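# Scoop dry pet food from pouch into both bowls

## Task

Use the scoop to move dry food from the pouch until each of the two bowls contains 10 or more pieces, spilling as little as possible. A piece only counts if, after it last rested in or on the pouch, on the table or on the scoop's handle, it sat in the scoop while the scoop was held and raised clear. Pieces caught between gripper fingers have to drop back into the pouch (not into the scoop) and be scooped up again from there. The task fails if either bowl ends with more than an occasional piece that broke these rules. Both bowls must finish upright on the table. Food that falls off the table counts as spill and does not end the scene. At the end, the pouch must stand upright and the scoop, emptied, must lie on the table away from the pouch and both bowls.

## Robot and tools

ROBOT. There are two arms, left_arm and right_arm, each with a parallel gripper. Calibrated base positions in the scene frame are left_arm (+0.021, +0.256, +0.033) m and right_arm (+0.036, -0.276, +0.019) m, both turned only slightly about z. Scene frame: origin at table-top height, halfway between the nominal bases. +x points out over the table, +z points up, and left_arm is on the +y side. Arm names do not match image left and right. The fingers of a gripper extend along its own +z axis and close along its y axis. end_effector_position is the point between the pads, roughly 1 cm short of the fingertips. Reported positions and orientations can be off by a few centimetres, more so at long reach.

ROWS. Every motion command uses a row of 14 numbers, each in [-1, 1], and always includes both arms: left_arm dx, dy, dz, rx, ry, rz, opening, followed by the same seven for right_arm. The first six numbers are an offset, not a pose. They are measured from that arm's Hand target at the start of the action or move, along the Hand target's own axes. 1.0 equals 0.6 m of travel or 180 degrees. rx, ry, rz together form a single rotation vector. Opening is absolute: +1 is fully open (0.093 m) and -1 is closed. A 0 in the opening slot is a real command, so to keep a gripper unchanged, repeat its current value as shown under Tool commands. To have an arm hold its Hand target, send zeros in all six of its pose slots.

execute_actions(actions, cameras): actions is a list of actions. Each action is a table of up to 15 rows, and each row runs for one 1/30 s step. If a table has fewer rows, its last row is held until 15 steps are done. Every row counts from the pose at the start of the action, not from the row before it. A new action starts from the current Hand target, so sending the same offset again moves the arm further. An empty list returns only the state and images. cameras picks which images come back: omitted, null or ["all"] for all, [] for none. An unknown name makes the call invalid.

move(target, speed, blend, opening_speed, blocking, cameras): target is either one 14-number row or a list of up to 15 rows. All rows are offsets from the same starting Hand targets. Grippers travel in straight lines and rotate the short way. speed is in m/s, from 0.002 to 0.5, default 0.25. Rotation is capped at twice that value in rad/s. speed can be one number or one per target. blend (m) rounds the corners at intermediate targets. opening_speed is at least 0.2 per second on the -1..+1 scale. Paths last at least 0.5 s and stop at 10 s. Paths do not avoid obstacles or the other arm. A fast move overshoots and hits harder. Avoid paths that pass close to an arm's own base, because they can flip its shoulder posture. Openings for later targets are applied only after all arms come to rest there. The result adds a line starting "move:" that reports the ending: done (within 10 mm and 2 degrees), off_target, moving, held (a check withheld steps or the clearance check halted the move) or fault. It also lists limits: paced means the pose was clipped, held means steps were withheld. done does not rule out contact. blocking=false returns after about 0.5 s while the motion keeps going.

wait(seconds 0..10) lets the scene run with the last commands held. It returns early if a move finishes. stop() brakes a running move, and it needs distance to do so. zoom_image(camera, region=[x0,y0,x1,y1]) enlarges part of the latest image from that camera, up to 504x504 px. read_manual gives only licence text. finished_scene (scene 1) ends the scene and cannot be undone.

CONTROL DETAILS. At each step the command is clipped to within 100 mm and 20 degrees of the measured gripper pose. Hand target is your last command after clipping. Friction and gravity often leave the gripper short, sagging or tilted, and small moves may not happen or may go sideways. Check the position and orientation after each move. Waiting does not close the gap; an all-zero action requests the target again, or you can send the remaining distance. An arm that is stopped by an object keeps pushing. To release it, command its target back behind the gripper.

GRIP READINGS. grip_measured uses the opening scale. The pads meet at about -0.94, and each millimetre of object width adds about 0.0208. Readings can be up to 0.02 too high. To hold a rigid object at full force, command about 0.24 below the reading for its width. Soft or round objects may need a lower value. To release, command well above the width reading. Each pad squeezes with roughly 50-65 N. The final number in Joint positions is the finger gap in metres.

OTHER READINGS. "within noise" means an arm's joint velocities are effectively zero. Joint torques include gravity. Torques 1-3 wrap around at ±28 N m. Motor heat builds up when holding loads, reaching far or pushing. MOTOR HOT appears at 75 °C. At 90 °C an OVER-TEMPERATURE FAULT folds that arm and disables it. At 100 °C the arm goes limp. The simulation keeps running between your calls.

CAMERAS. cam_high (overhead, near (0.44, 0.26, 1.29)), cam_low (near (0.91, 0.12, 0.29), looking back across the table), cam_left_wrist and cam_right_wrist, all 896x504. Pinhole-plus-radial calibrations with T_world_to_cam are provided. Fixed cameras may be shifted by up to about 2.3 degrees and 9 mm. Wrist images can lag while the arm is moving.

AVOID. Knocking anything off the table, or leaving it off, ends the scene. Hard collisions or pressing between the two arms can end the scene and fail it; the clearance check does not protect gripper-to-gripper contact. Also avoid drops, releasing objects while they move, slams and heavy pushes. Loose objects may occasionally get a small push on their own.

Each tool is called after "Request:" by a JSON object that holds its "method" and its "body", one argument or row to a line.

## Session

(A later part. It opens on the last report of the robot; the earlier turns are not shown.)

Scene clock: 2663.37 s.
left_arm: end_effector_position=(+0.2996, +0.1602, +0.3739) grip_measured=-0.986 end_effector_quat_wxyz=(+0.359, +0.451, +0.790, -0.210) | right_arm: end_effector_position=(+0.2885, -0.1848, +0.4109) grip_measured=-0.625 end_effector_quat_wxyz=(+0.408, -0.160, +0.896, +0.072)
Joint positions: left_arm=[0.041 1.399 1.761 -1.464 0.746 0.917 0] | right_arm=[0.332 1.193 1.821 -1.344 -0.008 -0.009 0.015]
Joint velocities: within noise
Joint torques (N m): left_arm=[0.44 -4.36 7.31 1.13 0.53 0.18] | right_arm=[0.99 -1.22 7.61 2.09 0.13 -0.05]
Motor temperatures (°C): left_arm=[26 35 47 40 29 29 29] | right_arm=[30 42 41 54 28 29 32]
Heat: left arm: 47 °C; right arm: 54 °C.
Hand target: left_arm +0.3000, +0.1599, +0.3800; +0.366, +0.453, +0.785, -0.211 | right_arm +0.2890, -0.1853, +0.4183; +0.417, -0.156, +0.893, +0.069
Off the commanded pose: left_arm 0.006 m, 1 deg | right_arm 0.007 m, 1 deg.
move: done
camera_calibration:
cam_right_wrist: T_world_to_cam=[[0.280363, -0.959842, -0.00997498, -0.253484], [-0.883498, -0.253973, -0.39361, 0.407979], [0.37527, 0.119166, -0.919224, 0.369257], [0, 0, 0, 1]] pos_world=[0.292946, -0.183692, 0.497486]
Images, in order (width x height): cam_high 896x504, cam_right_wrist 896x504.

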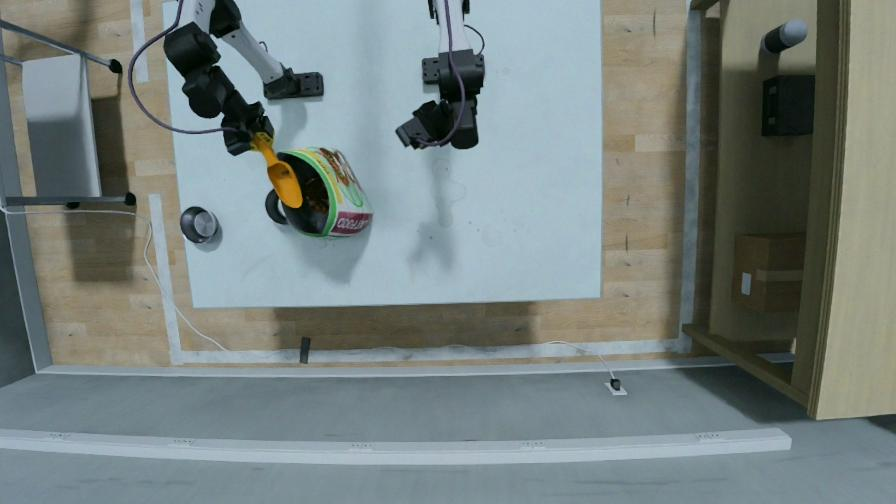

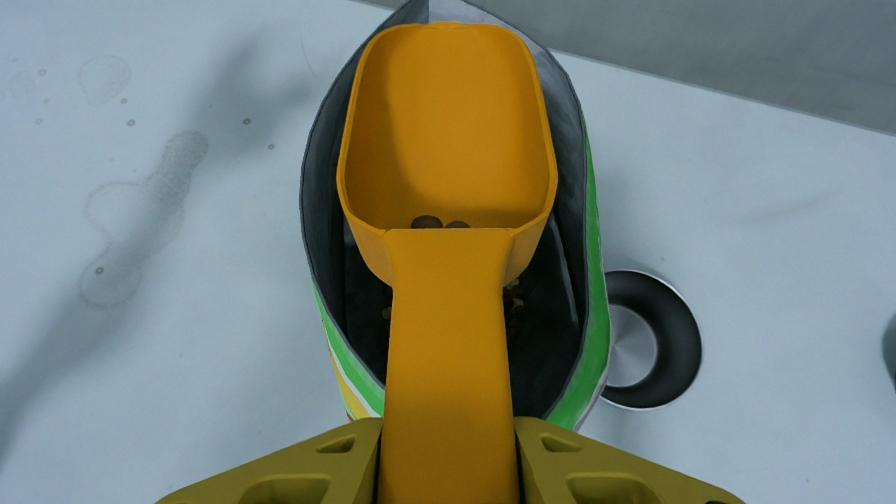

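Request:
{"method": "move", "body": {
  "target": [
    [0.0,0,0,0,0,0,-1,0.019,0,0.016,0,0.0556,0,-1],
    [0.0,0,0,0,0,0,-1,0.0794,0,0.1337,0,0.1222,0,-1],
    [0.0,0,0,0,0,0,-1,0.0803,0,0.2103,0,0.1778,0,-1]
  ],
  "speed": 0.12,
  "blend": 0.01
}}

Request:
{"method": "zoom_image", "body": {
  "camera": "cam_high",
  "region": [160, 130, 400, 280]
}}

Scene clock: 2674.00 s.
left_arm: end_effector_position=(+0.2996, +0.1602, +0.3739) grip_measured=-0.986 end_effector_quat_wxyz=(+0.359, +0.451, +0.790, -0.210) | right_arm: end_effector_position=(+0.3487, -0.1636, +0.2937) grip_measured=-0.625 end_effector_quat_wxyz=(+0.153, -0.172, +0.973, +0.029)
Joint positions: left_arm=[0.041 1.399 1.761 -1.464 0.746 0.917 0] | right_arm=[0.332 1.65 1.946 -1.554 -0.007 -0.009 0.015]
Joint velocities: within noise
Joint torques (N m): left_arm=[0.4 -4.36 7.32 1.12 0.53 0.19] | right_arm=[0.65 -5.38 8.42 1.06 0.13 -0.03]
Motor temperatures (°C): left_arm=[26 35 47 40 29 29 29] | right_arm=[30 40 41 52 28 29 32]
Heat: left arm: 47 °C; right arm: 52 °C.
Hand target: left_arm +0.3000, +0.1599, +0.3800; +0.366, +0.453, +0.785, -0.211 | right_arm +0.3511, -0.1638, +0.3004; +0.155, -0.169, +0.973, +0.024
Off the commanded pose: left_arm 0.006 m, 1 deg | right_arm 0.007 m, 1 deg.
joint sent to its limit (right arm) — joint 4 (wrist pitch), lower limit. The joint targets still meet the commanded pose.
move: done
camera_calibration:
cam_left_wrist: T_world_to_cam=[[-0.853041, -0.5218, 0.00669885, 0.339172], [-0.478697, 0.777335, -0.408166, 0.210296], [0.207774, -0.351389, -0.912883, 0.418063], [0, 0, 0, 1]] pos_world=[0.303133, 0.160412, 0.465206]
cam_right_wrist: T_world_to_cam=[[0.28227, -0.959116, 0.020491, -0.260632], [-0.951254, -0.277062, 0.135467, 0.284831], [-0.124252, -0.0577305, -0.99057, 0.402581], [0, 0, 0, 1]] pos_world=[0.394537, -0.14782, 0.36554]

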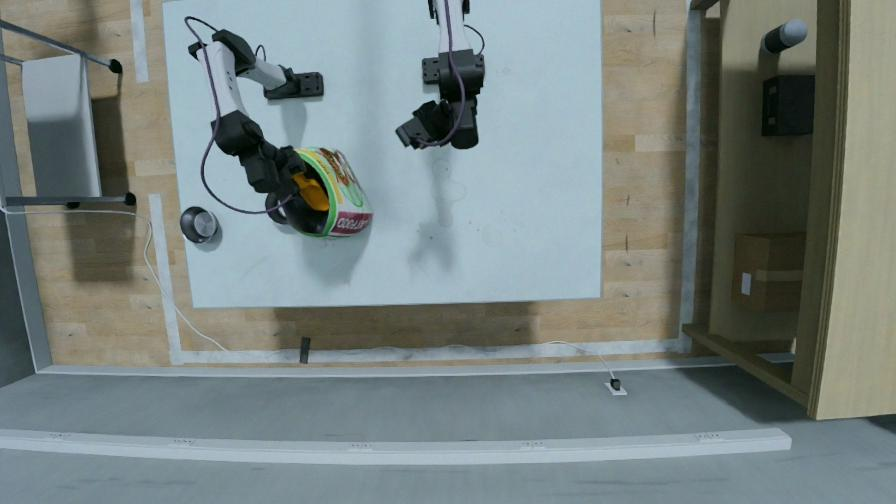

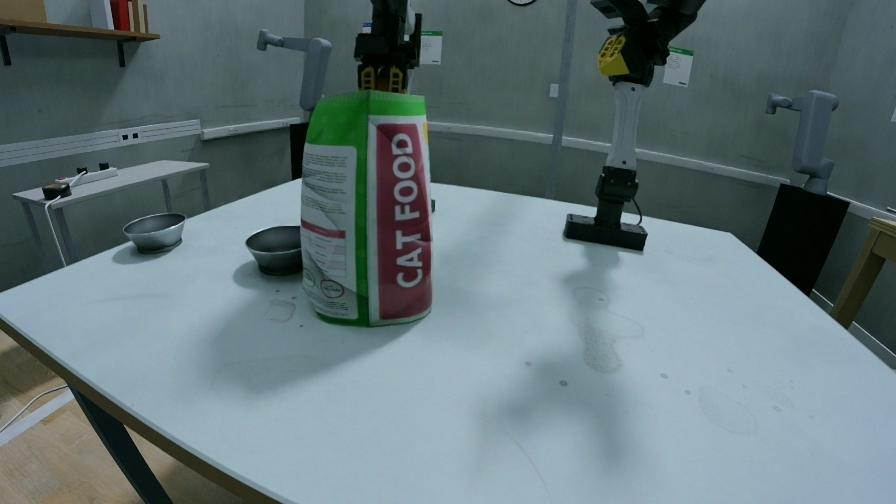

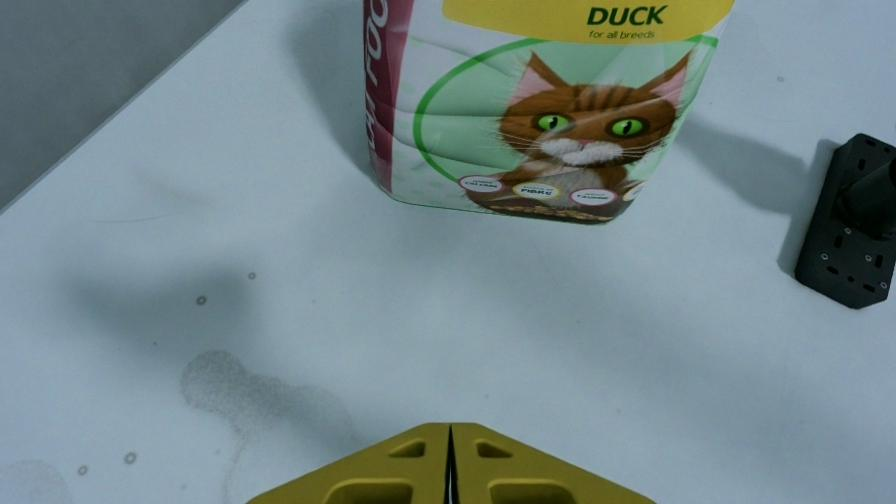

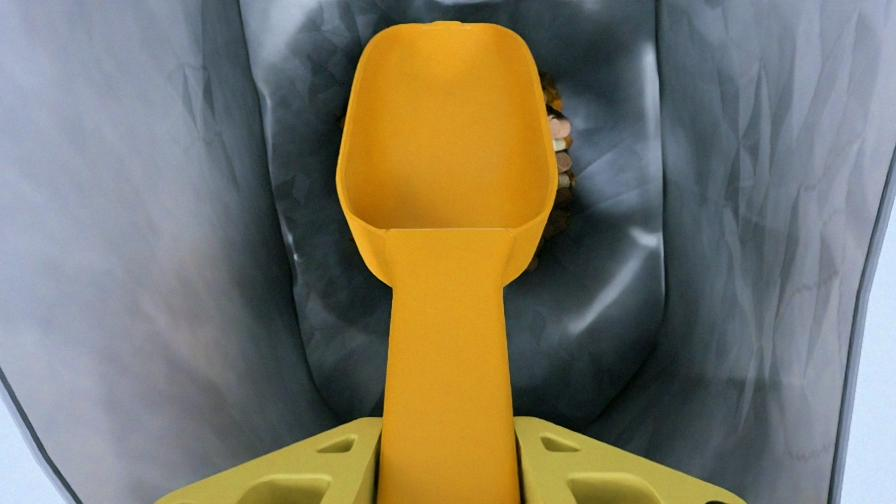

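Scaled by 2.100 from the camera's 896x504 image, which has a finer 1280x720 frame.

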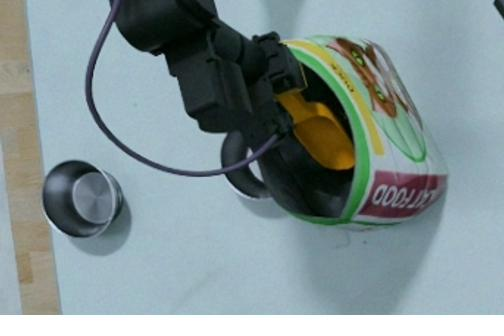

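Request:
{"method": "zoom_image", "body": {
  "camera": "cam_right_wrist",
  "region": [230, 0, 680, 430]
}}

Scaled by 1.120 from the camera's 896x504 image, which has a finer 1280x720 frame.

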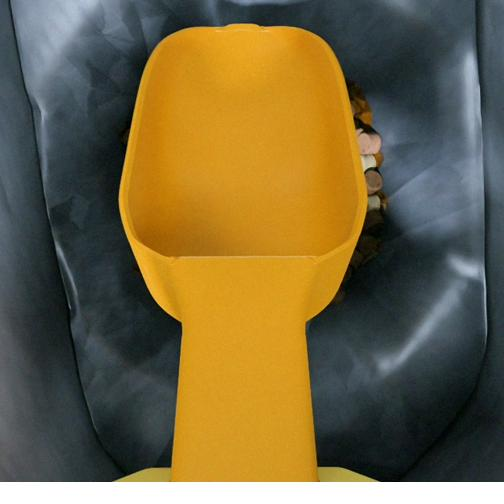

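Request:
{"method": "move", "body": {
  "target": [0.0,0,0,0,0,0,-1,0.054,0,0.0875,0,0.0722,0,-1],
  "speed": 0.1,
  "cameras": ["cam_low","cam_right_wrist"]
}}

Scene clock: 2701.70 s.
left_arm: end_effector_position=(+0.2996, +0.1602, +0.3739) grip_measured=-0.986 end_effector_quat_wxyz=(+0.359, +0.451, +0.790, -0.210) | right_arm: end_effector_position=(+0.3426, -0.1665, +0.2468) grip_measured=-0.625 end_effector_quat_wxyz=(+0.079, -0.171, +0.982, +0.015)
Joint positions: left_arm=[0.041 1.399 1.761 -1.464 0.746 0.917 0] | right_arm=[0.332 1.692 1.824 -1.542 -0.003 -0.005 0.015]
Joint velocities: within noise
Joint torques (N m): left_arm=[0.42 -4.37 7.3 1.11 0.53 0.19] | right_arm=[0.59 -5.7 4.66 0.62 0.1 -0.08]
Motor temperatures (°C): left_arm=[26 35 47 40 29 29 29] | right_arm=[30 40 41 48 28 29 32]
Heat: left arm: 47 °C; right arm: 48 °C.
Hand target: left_arm +0.3000, +0.1599, +0.3800; +0.366, +0.453, +0.785, -0.211 | right_arm +0.3375, -0.1690, +0.2404; +0.044, -0.171, +0.984, +0.004
Off the commanded pose: left_arm 0.006 m, 1 deg | right_arm 0.009 m, 4 deg.
joint sent to its limit (right arm) — joint 4 (wrist pitch), lower limit. The joint targets still meet the commanded pose.
move: off_target (right_arm)
camera_calibration:
cam_right_wrist: T_world_to_cam=[[0.281872, -0.958916, 0.0320592, -0.263421], [-0.922418, -0.261646, 0.284052, 0.240663], [-0.263994, -0.109638, -0.958273, 0.386444], [0, 0, 0, 1]] pos_world=[0.398262, -0.147261, 0.310403]
Images, in order (width x height): cam_low 896x504, cam_right_wrist 896x504.

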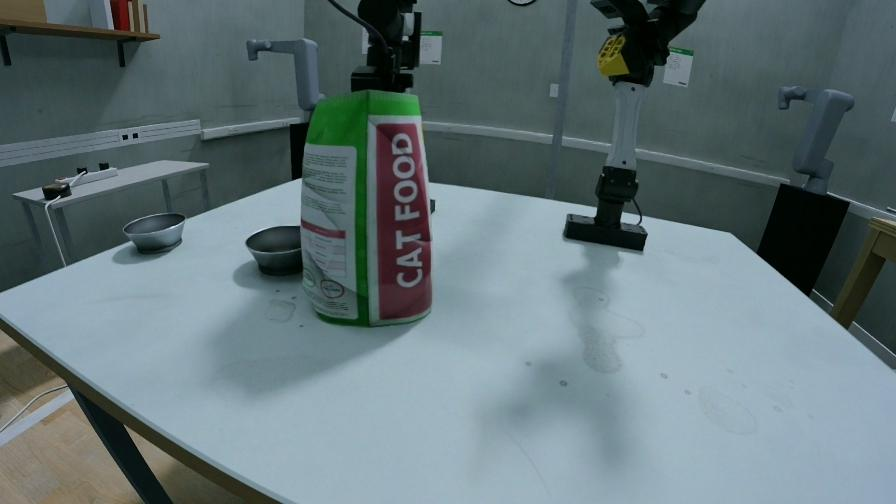

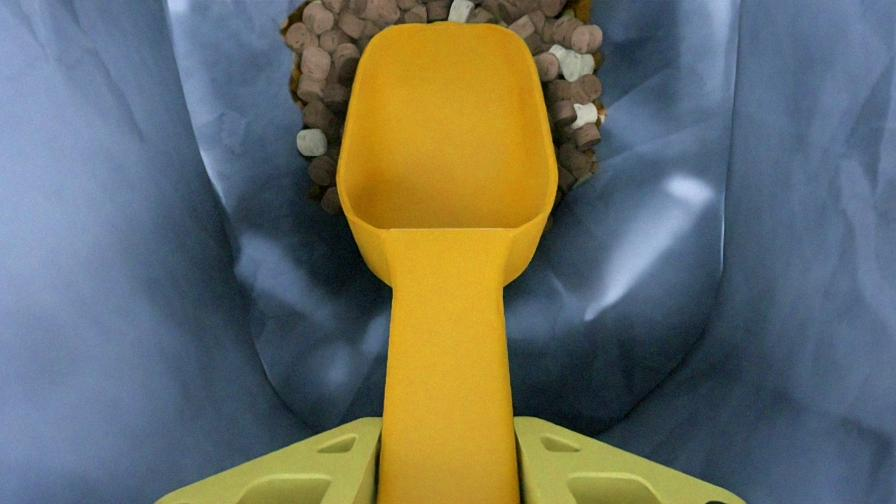

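Request:
{"method": "zoom_image", "body": {
  "camera": "cam_right_wrist",
  "region": [250, 0, 650, 260]
}}

Scaled by 1.260 from the camera's 896x504 image, which has a finer 1280x720 frame.

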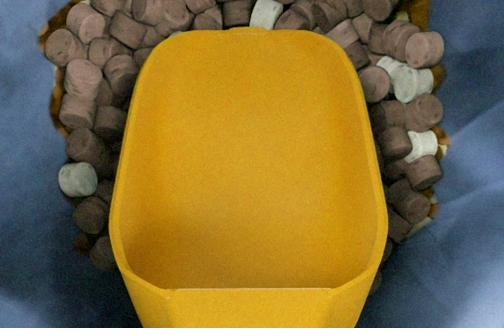

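Request:
{"method": "move", "body": {
  "target": [
    [0.0,0,0,0,0,0,-1,0.0117,0,0.017,0,-0.0217,0,-1],
    [0.0,0,0,0,0,0,-1,-0.0047,0,0.0357,0,-0.055,0,-1],
    [0.0,0,0,0,0,0,-1,-0.0214,0,0.0504,0,-0.0828,0,-1]
  ],
  "speed": 0.06,
  "blend": 0.005,
  "cameras": ["cam_low","cam_right_wrist"]
}}

Scene clock: 2746.43 s.
left_arm: end_effector_position=(+0.2996, +0.1602, +0.3739) grip_measured=-0.986 end_effector_quat_wxyz=(+0.359, +0.451, +0.790, -0.210) | right_arm: end_effector_position=(+0.3382, -0.1681, +0.2214) grip_measured=-0.626 end_effector_quat_wxyz=(+0.154, -0.167, +0.973, +0.028)
Joint positions: left_arm=[0.041 1.399 1.761 -1.464 0.746 0.917 0] | right_arm=[0.332 1.496 1.482 -1.243 -0.003 0 0.015]
Joint velocities: within noise
Joint torques (N m): left_arm=[0.44 -4.36 7.3 1.13 0.53 0.18] | right_arm=[0.5 -4.05 3.1 1.98 0.08 -0.14]
Motor temperatures (°C): left_arm=[26 35 47 39 29 29 29] | right_arm=[30 39 40 44 28 29 33]
Heat: left arm: 47 °C; right arm: 44 °C.
Hand target: left_arm +0.3000, +0.1599, +0.3800; +0.366, +0.453, +0.785, -0.211 | right_arm +0.3521, -0.1640, +0.2113; +0.171, -0.169, +0.970, +0.027
Off the commanded pose: left_arm 0.006 m, 1 deg | right_arm 0.018 m, 2 deg.
move: off_target (right_arm)
camera_calibration:
cam_right_wrist: T_world_to_cam=[[0.272988, -0.961772, 0.0217316, -0.258052], [-0.95403, -0.267747, 0.134678, 0.286113], [-0.123711, -0.0574981, -0.990651, 0.329307], [0, 0, 0, 1]] pos_world=[0.384145, -0.152647, 0.293303]
Images, in order (width x height): cam_low 896x504, cam_right_wrist 896x504.

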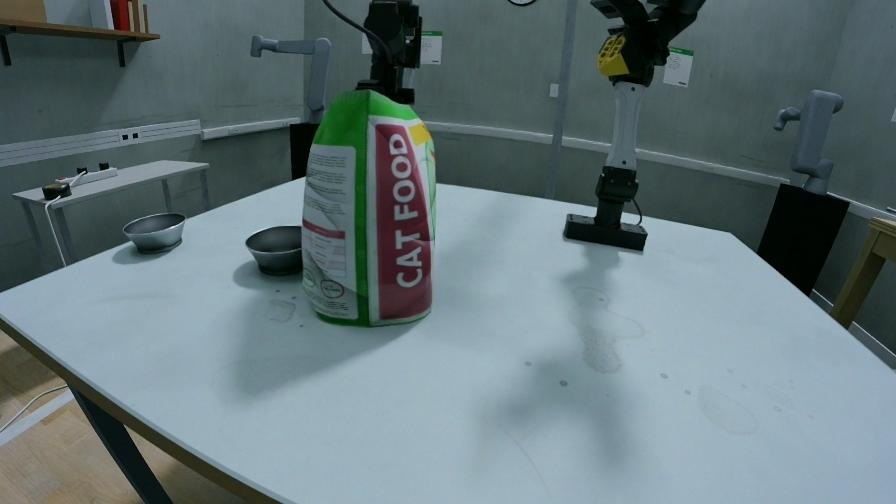

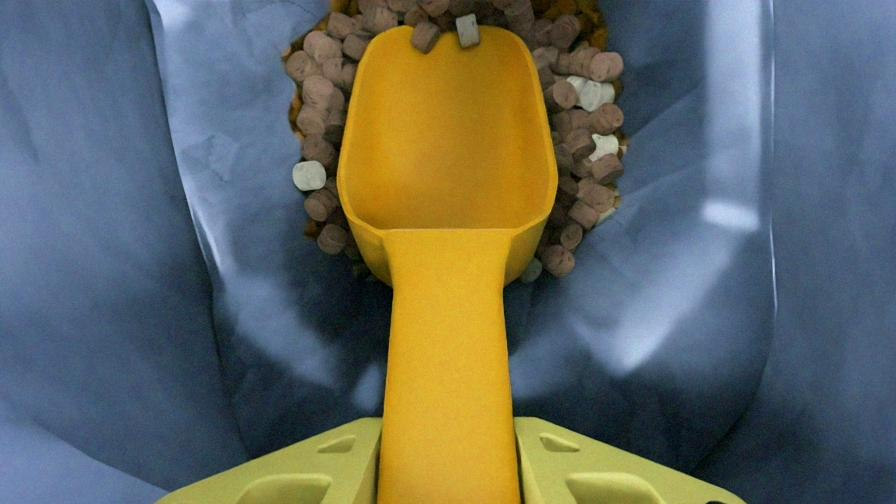

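Request:
{"method": "move", "body": {
  "target": [0.0,0,0,0,0,0,-1,-0.0313,0,0.0114,0,-0.0222,0,-1],
  "speed": 0.06,
  "cameras": ["cam_low","cam_right_wrist"]
}}

Scene clock: 2753.90 s.
left_arm: end_effector_position=(+0.2996, +0.1602, +0.3739) grip_measured=-0.986 end_effector_quat_wxyz=(+0.359, +0.451, +0.790, -0.210) | right_arm: end_effector_position=(+0.3395, -0.1677, +0.2207) grip_measured=-0.626 end_effector_quat_wxyz=(+0.159, -0.167, +0.973, +0.029)
Joint positions: left_arm=[0.041 1.399 1.761 -1.464 0.746 0.917 0] | right_arm=[0.332 1.491 1.471 -1.227 -0.003 0.001 0.015]
Joint velocities: within noise
Joint torques (N m): left_arm=[0.46 -4.38 7.31 1.13 0.54 0.19] | right_arm=[0.5 -3.06 3.17 2.66 0.08 -0.15]
Motor temperatures (°C): left_arm=[26 35 47 39 29 29 29] | right_arm=[30 38 39 45 28 29 33]
Heat: left arm: 47 °C; right arm: 45 °C.
Hand target: left_arm +0.3000, +0.1599, +0.3800; +0.366, +0.453, +0.785, -0.211 | right_arm +0.3709, -0.1573, +0.2113; +0.204, -0.168, +0.964, +0.032
Off the commanded pose: left_arm 0.006 m, 1 deg | right_arm 0.034 m, 5 deg.
move: off_target (right_arm)
camera_calibration:
cam_right_wrist: T_world_to_cam=[[0.271967, -0.962073, 0.0211927, -0.257597], [-0.955519, -0.267372, 0.124482, 0.290403], [-0.114095, -0.054105, -0.991996, 0.326376], [0, 0, 0, 1]] pos_world=[0.384781, -0.152523, 0.293073]
Images, in order (width x height): cam_low 896x504, cam_right_wrist 896x504.

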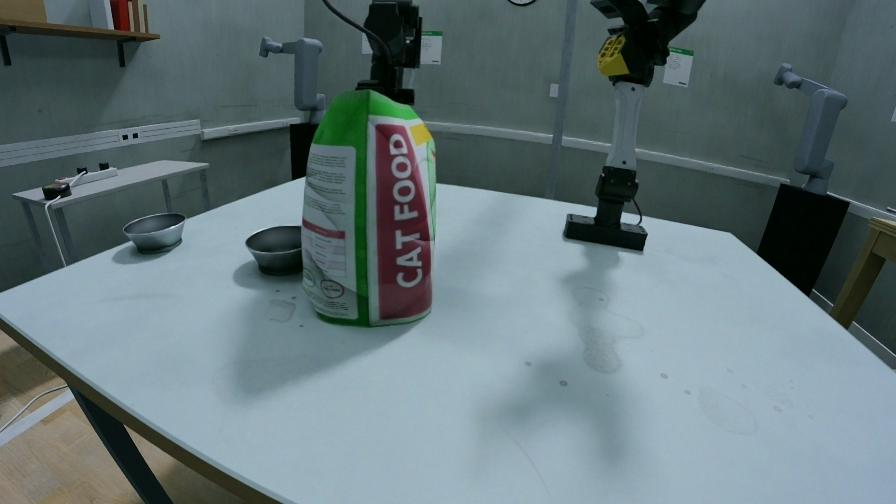

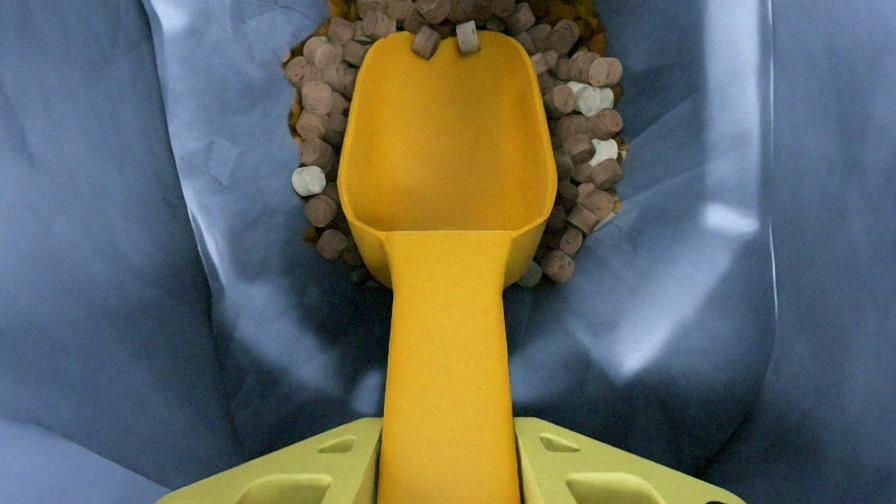

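Request:
{"method": "move", "body": {
  "target": [0.0,0,0,0,0,0,-1,-0.0163,0,-0.0365,0,0,0,-1],
  "speed": 0.06,
  "cameras": ["cam_low","cam_right_wrist"]
}}

Scene clock: 2758.73 s.
left_arm: end_effector_position=(+0.2996, +0.1602, +0.3739) grip_measured=-0.986 end_effector_quat_wxyz=(+0.359, +0.451, +0.790, -0.210) | right_arm: end_effector_position=(+0.3456, -0.1655, +0.2307) grip_measured=-0.626 end_effector_quat_wxyz=(+0.165, -0.166, +0.972, +0.030)
Joint positions: left_arm=[0.041 1.399 1.761 -1.464 0.746 0.917 0] | right_arm=[0.332 1.512 1.528 -1.249 -0.003 0.002 0.015]
Joint velocities: within noise
Joint torques (N m): left_arm=[0.44 -4.36 7.3 1.12 0.53 0.19] | right_arm=[0.58 -3.44 7.86 2.06 0.08 -0.17]
Motor temperatures (°C): left_arm=[26 34 47 39 29 29 29] | right_arm=[30 38 39 47 28 29 33]
Heat: left arm: 47 °C; right arm: 47 °C.
Hand target: left_arm +0.3000, +0.1599, +0.3800; +0.366, +0.453, +0.785, -0.211 | right_arm +0.3710, -0.1571, +0.2355; +0.205, -0.168, +0.964, +0.032
Off the commanded pose: left_arm 0.006 m, 1 deg | right_arm 0.027 m, 5 deg.
move: off_target (right_arm)
camera_calibration:
cam_right_wrist: T_world_to_cam=[[0.271029, -0.962361, 0.0201242, -0.25687], [-0.957105, -0.267206, 0.112029, 0.298972], [-0.102435, -0.0496241, -0.993501, 0.334146], [0, 0, 0, 1]] pos_world=[0.389995, -0.150732, 0.30365]
Images, in order (width x height): cam_low 896x504, cam_right_wrist 896x504.

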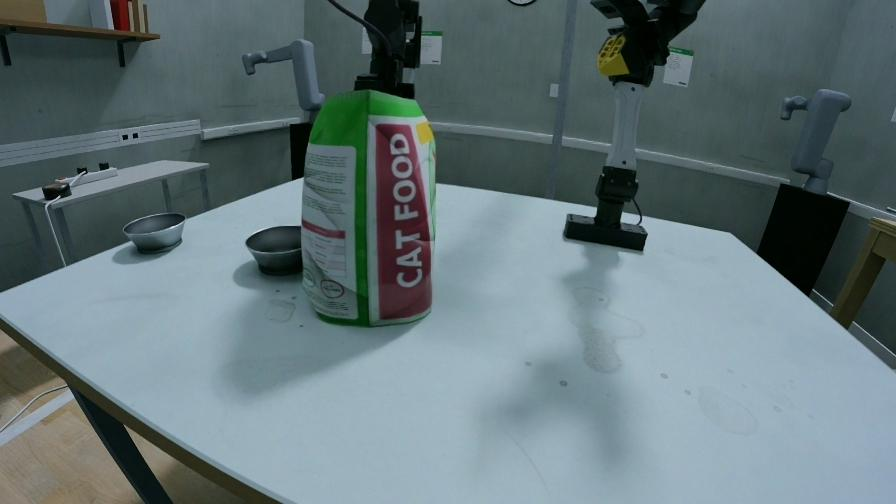

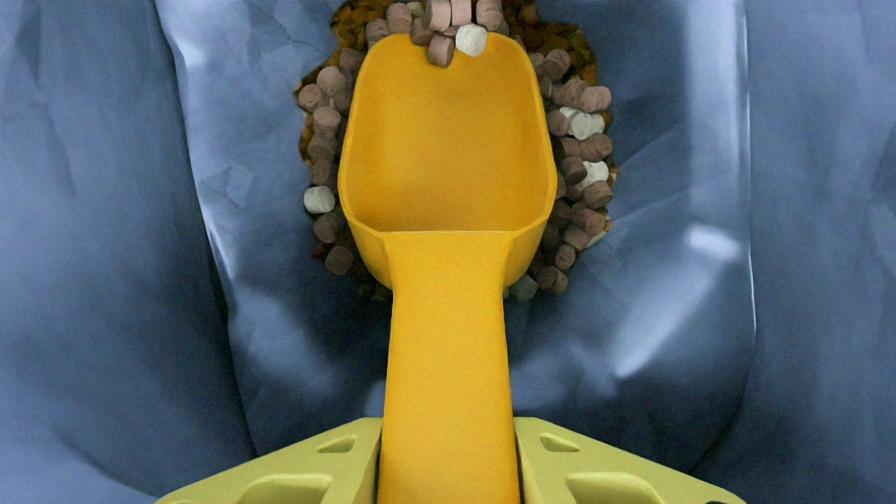

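Request:
{"method": "move", "body": {
  "target": [0.0,0,0,0,0,0,-1,-0.0113,0,-0.0255,0,-0.0167,0,-1],
  "speed": 0.06,
  "cameras": ["cam_low","cam_right_wrist"]
}}

Scene clock: 2767.47 s.
left_arm: end_effector_position=(+0.2996, +0.1602, +0.3739) grip_measured=-0.986 end_effector_quat_wxyz=(+0.359, +0.451, +0.790, -0.210) | right_arm: end_effector_position=(+0.3463, -0.1654, +0.2332) grip_measured=-0.626 end_effector_quat_wxyz=(+0.168, -0.166, +0.971, +0.030)
Joint positions: left_arm=[0.041 1.399 1.761 -1.464 0.746 0.917 0] | right_arm=[0.332 1.512 1.536 -1.252 -0.002 0.002 0.015]
Joint velocities: within noise
Joint torques (N m): left_arm=[0.43 -4.37 7.28 1.12 0.53 0.19] | right_arm=[0.61 -5.94 8.77 2.11 0.08 -0.15]
Motor temperatures (°C): left_arm=[26 34 47 39 29 29 29] | right_arm=[30 37 40 47 28 29 33]
Heat: left arm: 47 °C; right arm: 47 °C.
Hand target: left_arm +0.3000, +0.1599, +0.3800; +0.366, +0.453, +0.785, -0.211 | right_arm +0.3709, -0.1570, +0.2521; +0.230, -0.167, +0.958, +0.037
Off the commanded pose: left_arm 0.006 m, 1 deg | right_arm 0.032 m, 7 deg.
move: off_target (right_arm)
camera_calibration:
cam_right_wrist: T_world_to_cam=[[0.27067, -0.962455, 0.0204646, -0.256969], [-0.957788, -0.267097, 0.106306, 0.301047], [-0.0968484, -0.0483745, -0.994123, 0.335139], [0, 0, 0, 1]] pos_world=[0.390351, -0.150699, 0.306425]
Images, in order (width x height): cam_low 896x504, cam_right_wrist 896x504.

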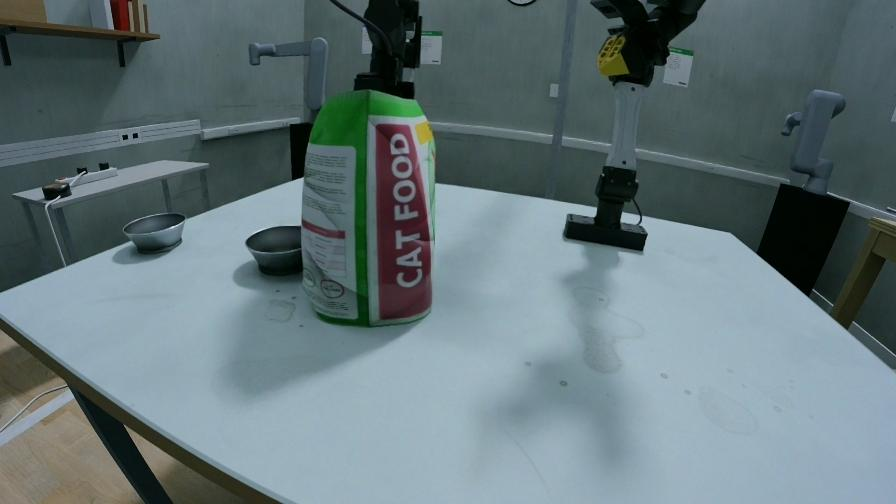

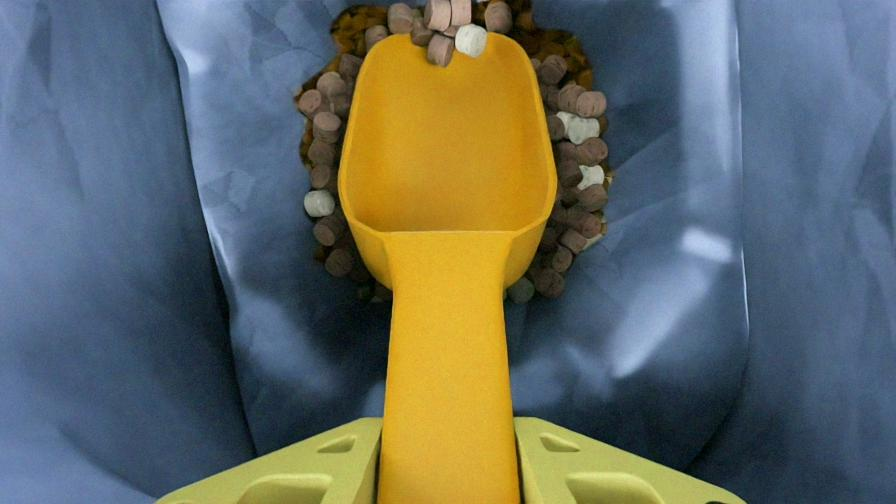

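Request:
{"method": "move", "body": {
  "target": [0.0,0,0,0,0,0,-1,0.0187,0,0.0168,0,0.0389,0,-1],
  "speed": 0.06,
  "cameras": ["cam_right_wrist"]
}}

Scene clock: 2778.03 s.
left_arm: end_effector_position=(+0.2996, +0.1602, +0.3739) grip_measured=-0.986 end_effector_quat_wxyz=(+0.359, +0.451, +0.790, -0.210) | right_arm: end_effector_position=(+0.3511, -0.1638, +0.2410) grip_measured=-0.626 end_effector_quat_wxyz=(+0.159, -0.166, +0.973, +0.028)
Joint positions: left_arm=[0.041 1.399 1.761 -1.464 0.746 0.917 0] | right_arm=[0.332 1.556 1.616 -1.306 -0.001 0.002 0.015]
Joint velocities: within noise
Joint torques (N m): left_arm=[0.46 -4.36 7.32 1.13 0.53 0.19] | right_arm=[0.58 -3.14 7.35 1.59 0.07 -0.15]
Motor temperatures (°C): left_arm=[26 34 47 39 29 29 29] | right_arm=[30 37 41 47 28 29 33]
Heat: left arm: 47 °C; right arm: 47 °C.
Hand target: left_arm +0.3000, +0.1599, +0.3800; +0.366, +0.453, +0.785, -0.211 | right_arm +0.3658, -0.1589, +0.2380; +0.171, -0.169, +0.970, +0.027
Off the commanded pose: left_arm 0.006 m, 1 deg | right_arm 0.016 m, 1 deg.
move: off_target (right_arm)
camera_calibration:
cam_right_wrist: T_world_to_cam=[[0.270778, -0.962382, 0.0223429, -0.257404], [-0.955981, -0.266106, 0.123647, 0.300547], [-0.11305, -0.0548402, -0.992075, 0.347573], [0, 0, 0, 1]] pos_world=[0.39631, -0.148683, 0.313408]
Images, in order (width x height): cam_right_wrist 896x504.

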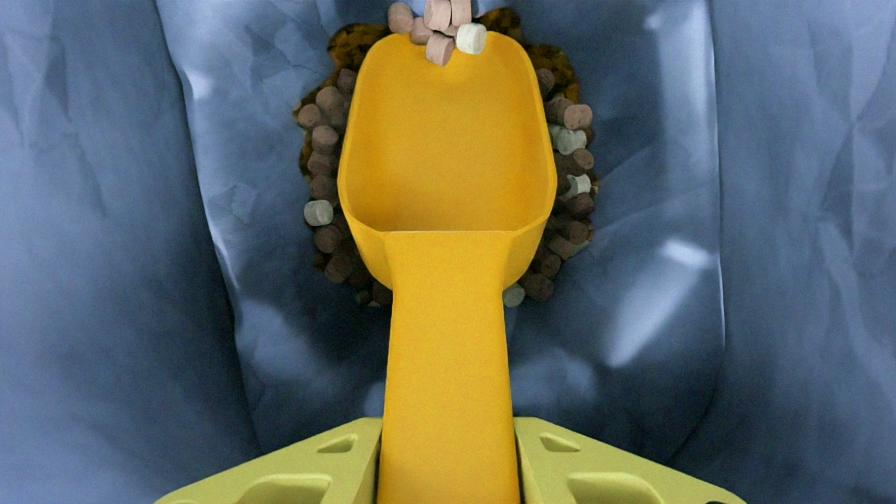

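Request:
{"method": "move", "body": {
  "target": [
    [0.0,0,0,0,0,0,-1,-0.0058,0,-0.0405,0,-0.0444,0,-1],
    [0.0,0,0,0,0,0,-1,-0.0112,0,-0.0793,0,-0.0889,0,-1],
    [0.0,0,0,0,0,0,-1,-0.0097,0,-0.1242,0,-0.1389,0,-1]
  ],
  "speed": 0.08,
  "blend": 0.005,
  "cameras": ["cam_low","cam_right_wrist"]
}}

Scene clock: 2810.93 s.
left_arm: end_effector_position=(+0.2996, +0.1602, +0.3739) grip_measured=-0.986 end_effector_quat_wxyz=(+0.359, +0.451, +0.790, -0.210) | right_arm: end_effector_position=(+0.3469, -0.1657, +0.3064) grip_measured=-0.626 end_effector_quat_wxyz=(+0.364, -0.156, +0.916, +0.062)
Joint positions: left_arm=[0.041 1.399 1.761 -1.464 0.746 0.917 0] | right_arm=[0.332 1.233 1.406 -0.987 0.001 0.002 0.015]
Joint velocities: within noise
Joint torques (N m): left_arm=[0.46 -4.4 7.3 1.13 0.53 0.19] | right_arm=[0.66 -4.57 5.48 2.14 0.04 -0.18]
Motor temperatures (°C): left_arm=[26 34 48 38 29 29 29] | right_arm=[30 36 41 45 28 29 33]
Heat: left arm: 48 °C; right arm: 45 °C.
Hand target: left_arm +0.3000, +0.1599, +0.3800; +0.366, +0.453, +0.785, -0.211 | right_arm +0.3469, -0.1652, +0.3101; +0.377, -0.159, +0.910, +0.062
Off the commanded pose: left_arm 0.006 m, 1 deg | right_arm 0.004 m, 2 deg.
move: done
camera_calibration:
cam_right_wrist: T_world_to_cam=[[0.266165, -0.963911, -0.0056959, -0.249613], [-0.919217, -0.252036, -0.302519, 0.408112], [0.290166, 0.0857558, -0.953126, 0.283364], [0, 0, 0, 1]] pos_world=[0.35936, -0.162046, 0.392122]
Images, in order (width x height): cam_low 896x504, cam_right_wrist 896x504.

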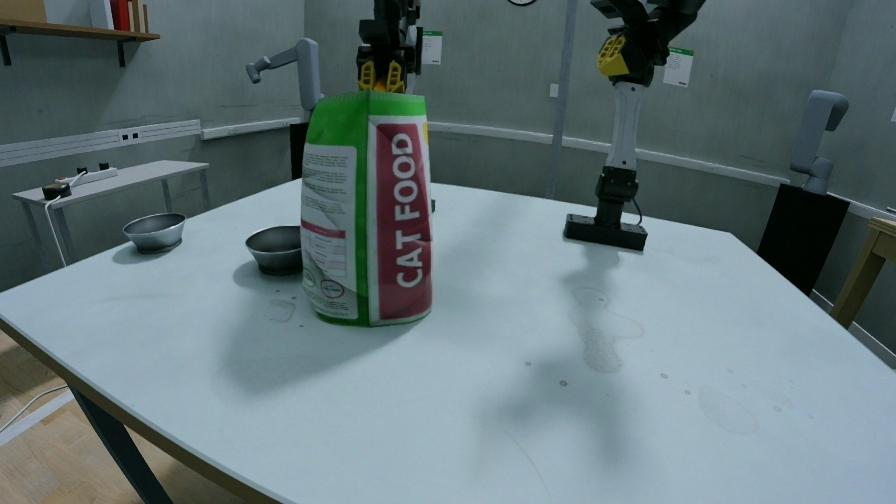

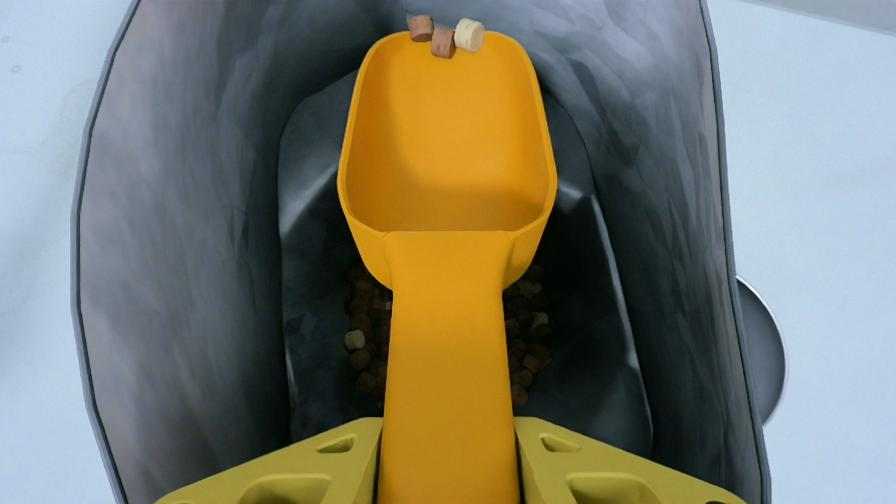

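Request:
{"method": "move", "body": {
  "target": [
    [0.0,0,0,0,0,0,-1,-0.0118,0,-0.0589,0,-0.0444,0,-1],
    [0.0,0,0,0,0,0,-1,-0.0236,0,-0.1296,0,-0.1111,0,-1]
  ],
  "speed": 0.06,
  "blend": 0.005,
  "cameras": ["cam_high","cam_right_wrist"]
}}

Scene clock: 2824.13 s.
left_arm: end_effector_position=(+0.2996, +0.1602, +0.3739) grip_measured=-0.986 end_effector_quat_wxyz=(+0.359, +0.451, +0.790, -0.210) | right_arm: end_effector_position=(+0.3038, -0.1810, +0.3726) grip_measured=-0.626 end_effector_quat_wxyz=(+0.520, -0.143, +0.838, +0.089)
Joint positions: left_arm=[0.041 1.399 1.761 -1.464 0.746 0.917 0] | right_arm=[0.332 0.907 1.256 -0.809 0.001 0.002 0.015]
Joint velocities: within noise
Joint torques (N m): left_arm=[0.47 -4.36 7.32 1.13 0.53 0.19] | right_arm=[0.76 -1.46 5.31 2.59 0.02 -0.18]
Motor temperatures (°C): left_arm=[26 34 48 38 29 29 29] | right_arm=[30 36 41 46 28 29 33]
Heat: left arm: 48 °C; right arm: 46 °C.
Hand target: left_arm +0.3000, +0.1599, +0.3800; +0.366, +0.453, +0.785, -0.211 | right_arm +0.3045, -0.1799, +0.3752; +0.529, -0.146, +0.831, +0.089
Off the commanded pose: left_arm 0.006 m, 1 deg | right_arm 0.003 m, 1 deg.
move: done
camera_calibration:
cam_right_wrist: T_world_to_cam=[[0.272147, -0.961793, -0.0298553, -0.244908], [-0.765234, -0.19751, -0.612704, 0.463343], [0.583398, 0.189592, -0.789748, 0.22912], [0, 0, 0, 1]] pos_world=[0.287549, -0.187475, 0.457528]
Images, in order (width x height): cam_high 896x504, cam_right_wrist 896x504.

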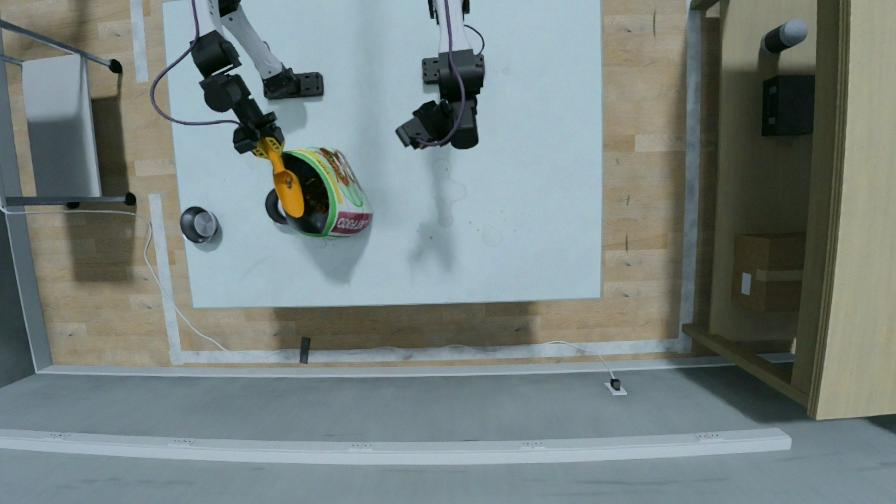

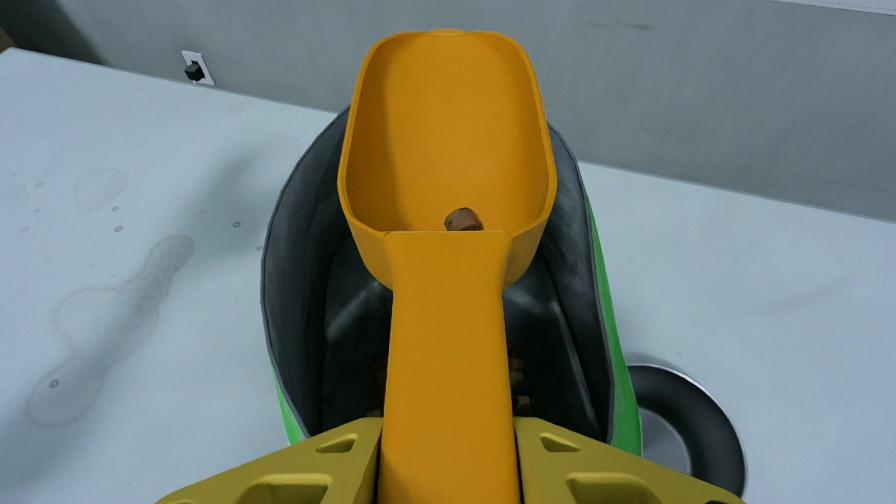

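Request:
{"method": "move", "body": {
  "target": [
    [0.0,0,0,0,0,0,-1,-0.0604,0,-0.0282,0,0,0,-1],
    [0.0,0,0,0,0,0,-1,-0.0886,-0.1582,0.0204,0.0782,-0.0498,0.0292,-1]
  ],
  "speed": 0.15,
  "blend": 0.02,
  "cameras": ["cam_high"]
}}

Request:
{"method": "zoom_image", "body": {
  "camera": "cam_high",
  "region": [160, 130, 400, 280]
}}

Scene clock: 2839.43 s.
left_arm: end_effector_position=(+0.2996, +0.1602, +0.3739) grip_measured=-0.986 end_effector_quat_wxyz=(+0.359, +0.451, +0.790, -0.210) | right_arm: end_effector_position=(+0.3646, -0.2583, +0.4189) grip_measured=-0.626 end_effector_quat_wxyz=(+0.597, -0.032, +0.801, +0.018)
Joint positions: left_arm=[0.041 1.399 1.761 -1.464 0.746 0.917 0] | right_arm=[0.027 1.019 1.327 -0.598 -0.033 -0.02 0.015]
Joint velocities: within noise
Joint torques (N m): left_arm=[0.46 -4.36 7.32 1.12 0.54 0.19] | right_arm=[-0.23 -1.47 5.61 2.66 -0.16 -0.12]
Motor temperatures (°C): left_arm=[26 34 48 38 29 29 29] | right_arm=[30 35 40 48 28 29 33]
Heat: left arm: 48 °C; right arm: 48 °C.
Hand target: left_arm +0.3000, +0.1599, +0.3800; +0.366, +0.453, +0.785, -0.211 | right_arm +0.3681, -0.2578, +0.4186; +0.601, -0.034, +0.798, +0.022
Off the commanded pose: left_arm 0.006 m, 1 deg | right_arm 0.004 m, 1 deg.
move: done
Images, in order (width x height): cam_high 896x504.

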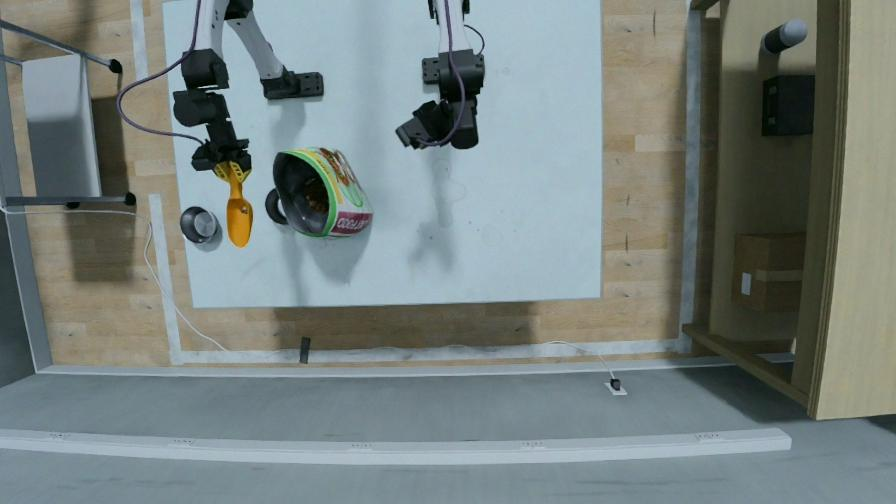

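Scaled by 2.100 from the camera's 896x504 image, which has a finer 1280x720 frame.

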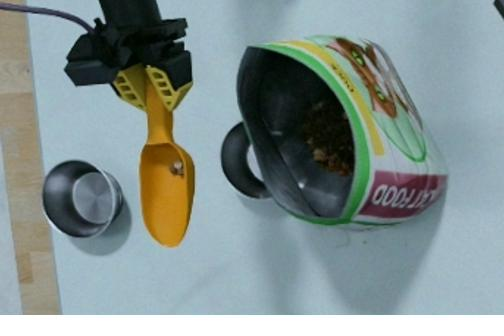

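Request:
{"method": "move", "body": {
  "target": [
    [0.0,0,0,0,0,0,-1,0.0867,-0.2402,0.0607,0.0529,0,0.0152,-1],
    [0.0,0,0,0,0,0,-1,0.4257,-0.3699,0.321,0.0881,0,0.0253,-1]
  ],
  "speed": 0.2,
  "blend": 0.04,
  "cameras": ["cam_low","cam_right_wrist"]
}}

Scene clock: 2856.67 s.
left_arm: end_effector_position=(+0.2996, +0.1602, +0.3739) grip_measured=-0.986 end_effector_quat_wxyz=(+0.359, +0.451, +0.790, -0.210) | right_arm: end_effector_position=(+0.4962, -0.4653, +0.1144) grip_measured=-0.626 end_effector_quat_wxyz=(+0.588, +0.076, +0.803, -0.056)
Joint positions: left_arm=[0.041 1.399 1.761 -1.464 0.746 0.917 0] | right_arm=[-0.494 1.913 0.806 0.787 -0.281 -0.092 0.015]
Joint velocities: within noise
Joint torques (N m): left_arm=[0.44 -4.34 7.31 1.12 0.53 0.18] | right_arm=[0.12 -7.08 6.91 2.66 0.05 -0.04]
Motor temperatures (°C): left_arm=[26 34 48 38 29 29 29] | right_arm=[30 35 41 51 28 29 33]
Heat: left arm: 48 °C; right arm: 51 °C.
Hand target: left_arm +0.3000, +0.1599, +0.3800; +0.366, +0.453, +0.785, -0.211 | right_arm +0.5007, -0.4716, +0.1216; +0.599, +0.081, +0.794, -0.065
Off the commanded pose: left_arm 0.006 m, 1 deg | right_arm 0.010 m, 2 deg.
move: done
camera_calibration:
cam_right_wrist: T_world_to_cam=[[-0.244061, -0.96901, -0.0381231, -0.324711], [-0.659683, 0.19471, -0.725883, 0.539262], [0.710811, -0.152011, -0.686761, -0.267085], [0, 0, 0, 1]] pos_world=[0.46634, -0.460248, 0.195638]
Images, in order (width x height): cam_low 896x504, cam_right_wrist 896x504.

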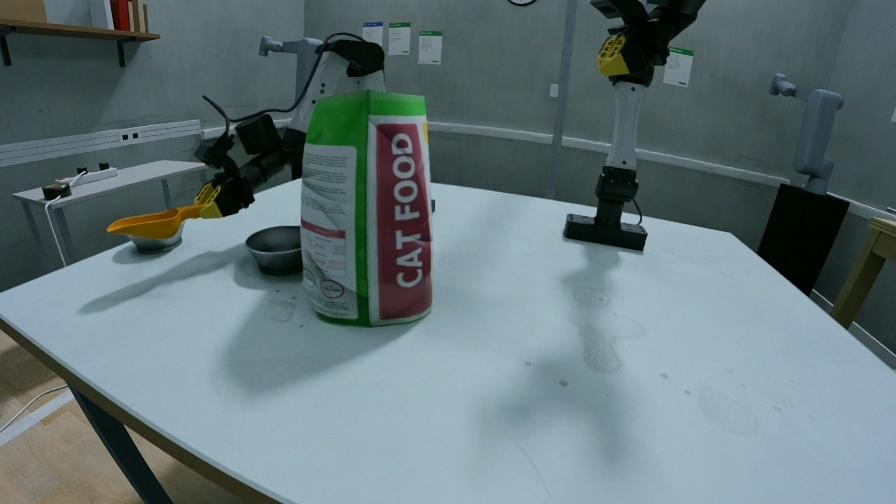

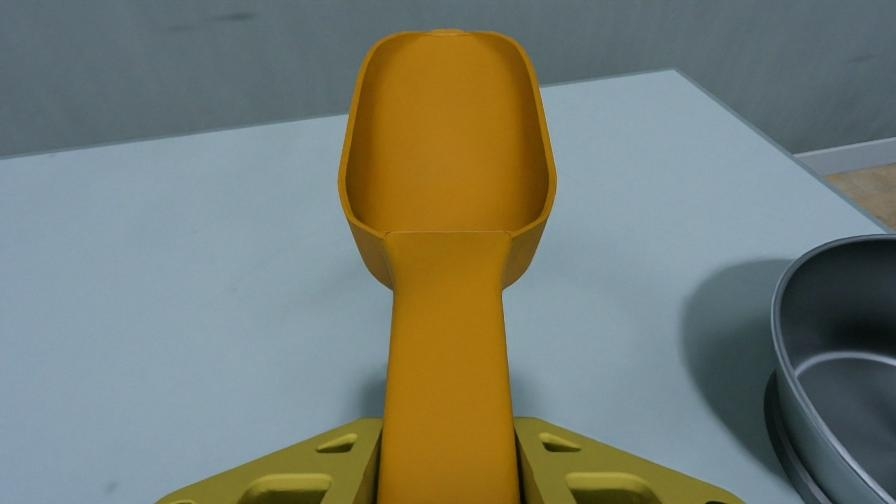

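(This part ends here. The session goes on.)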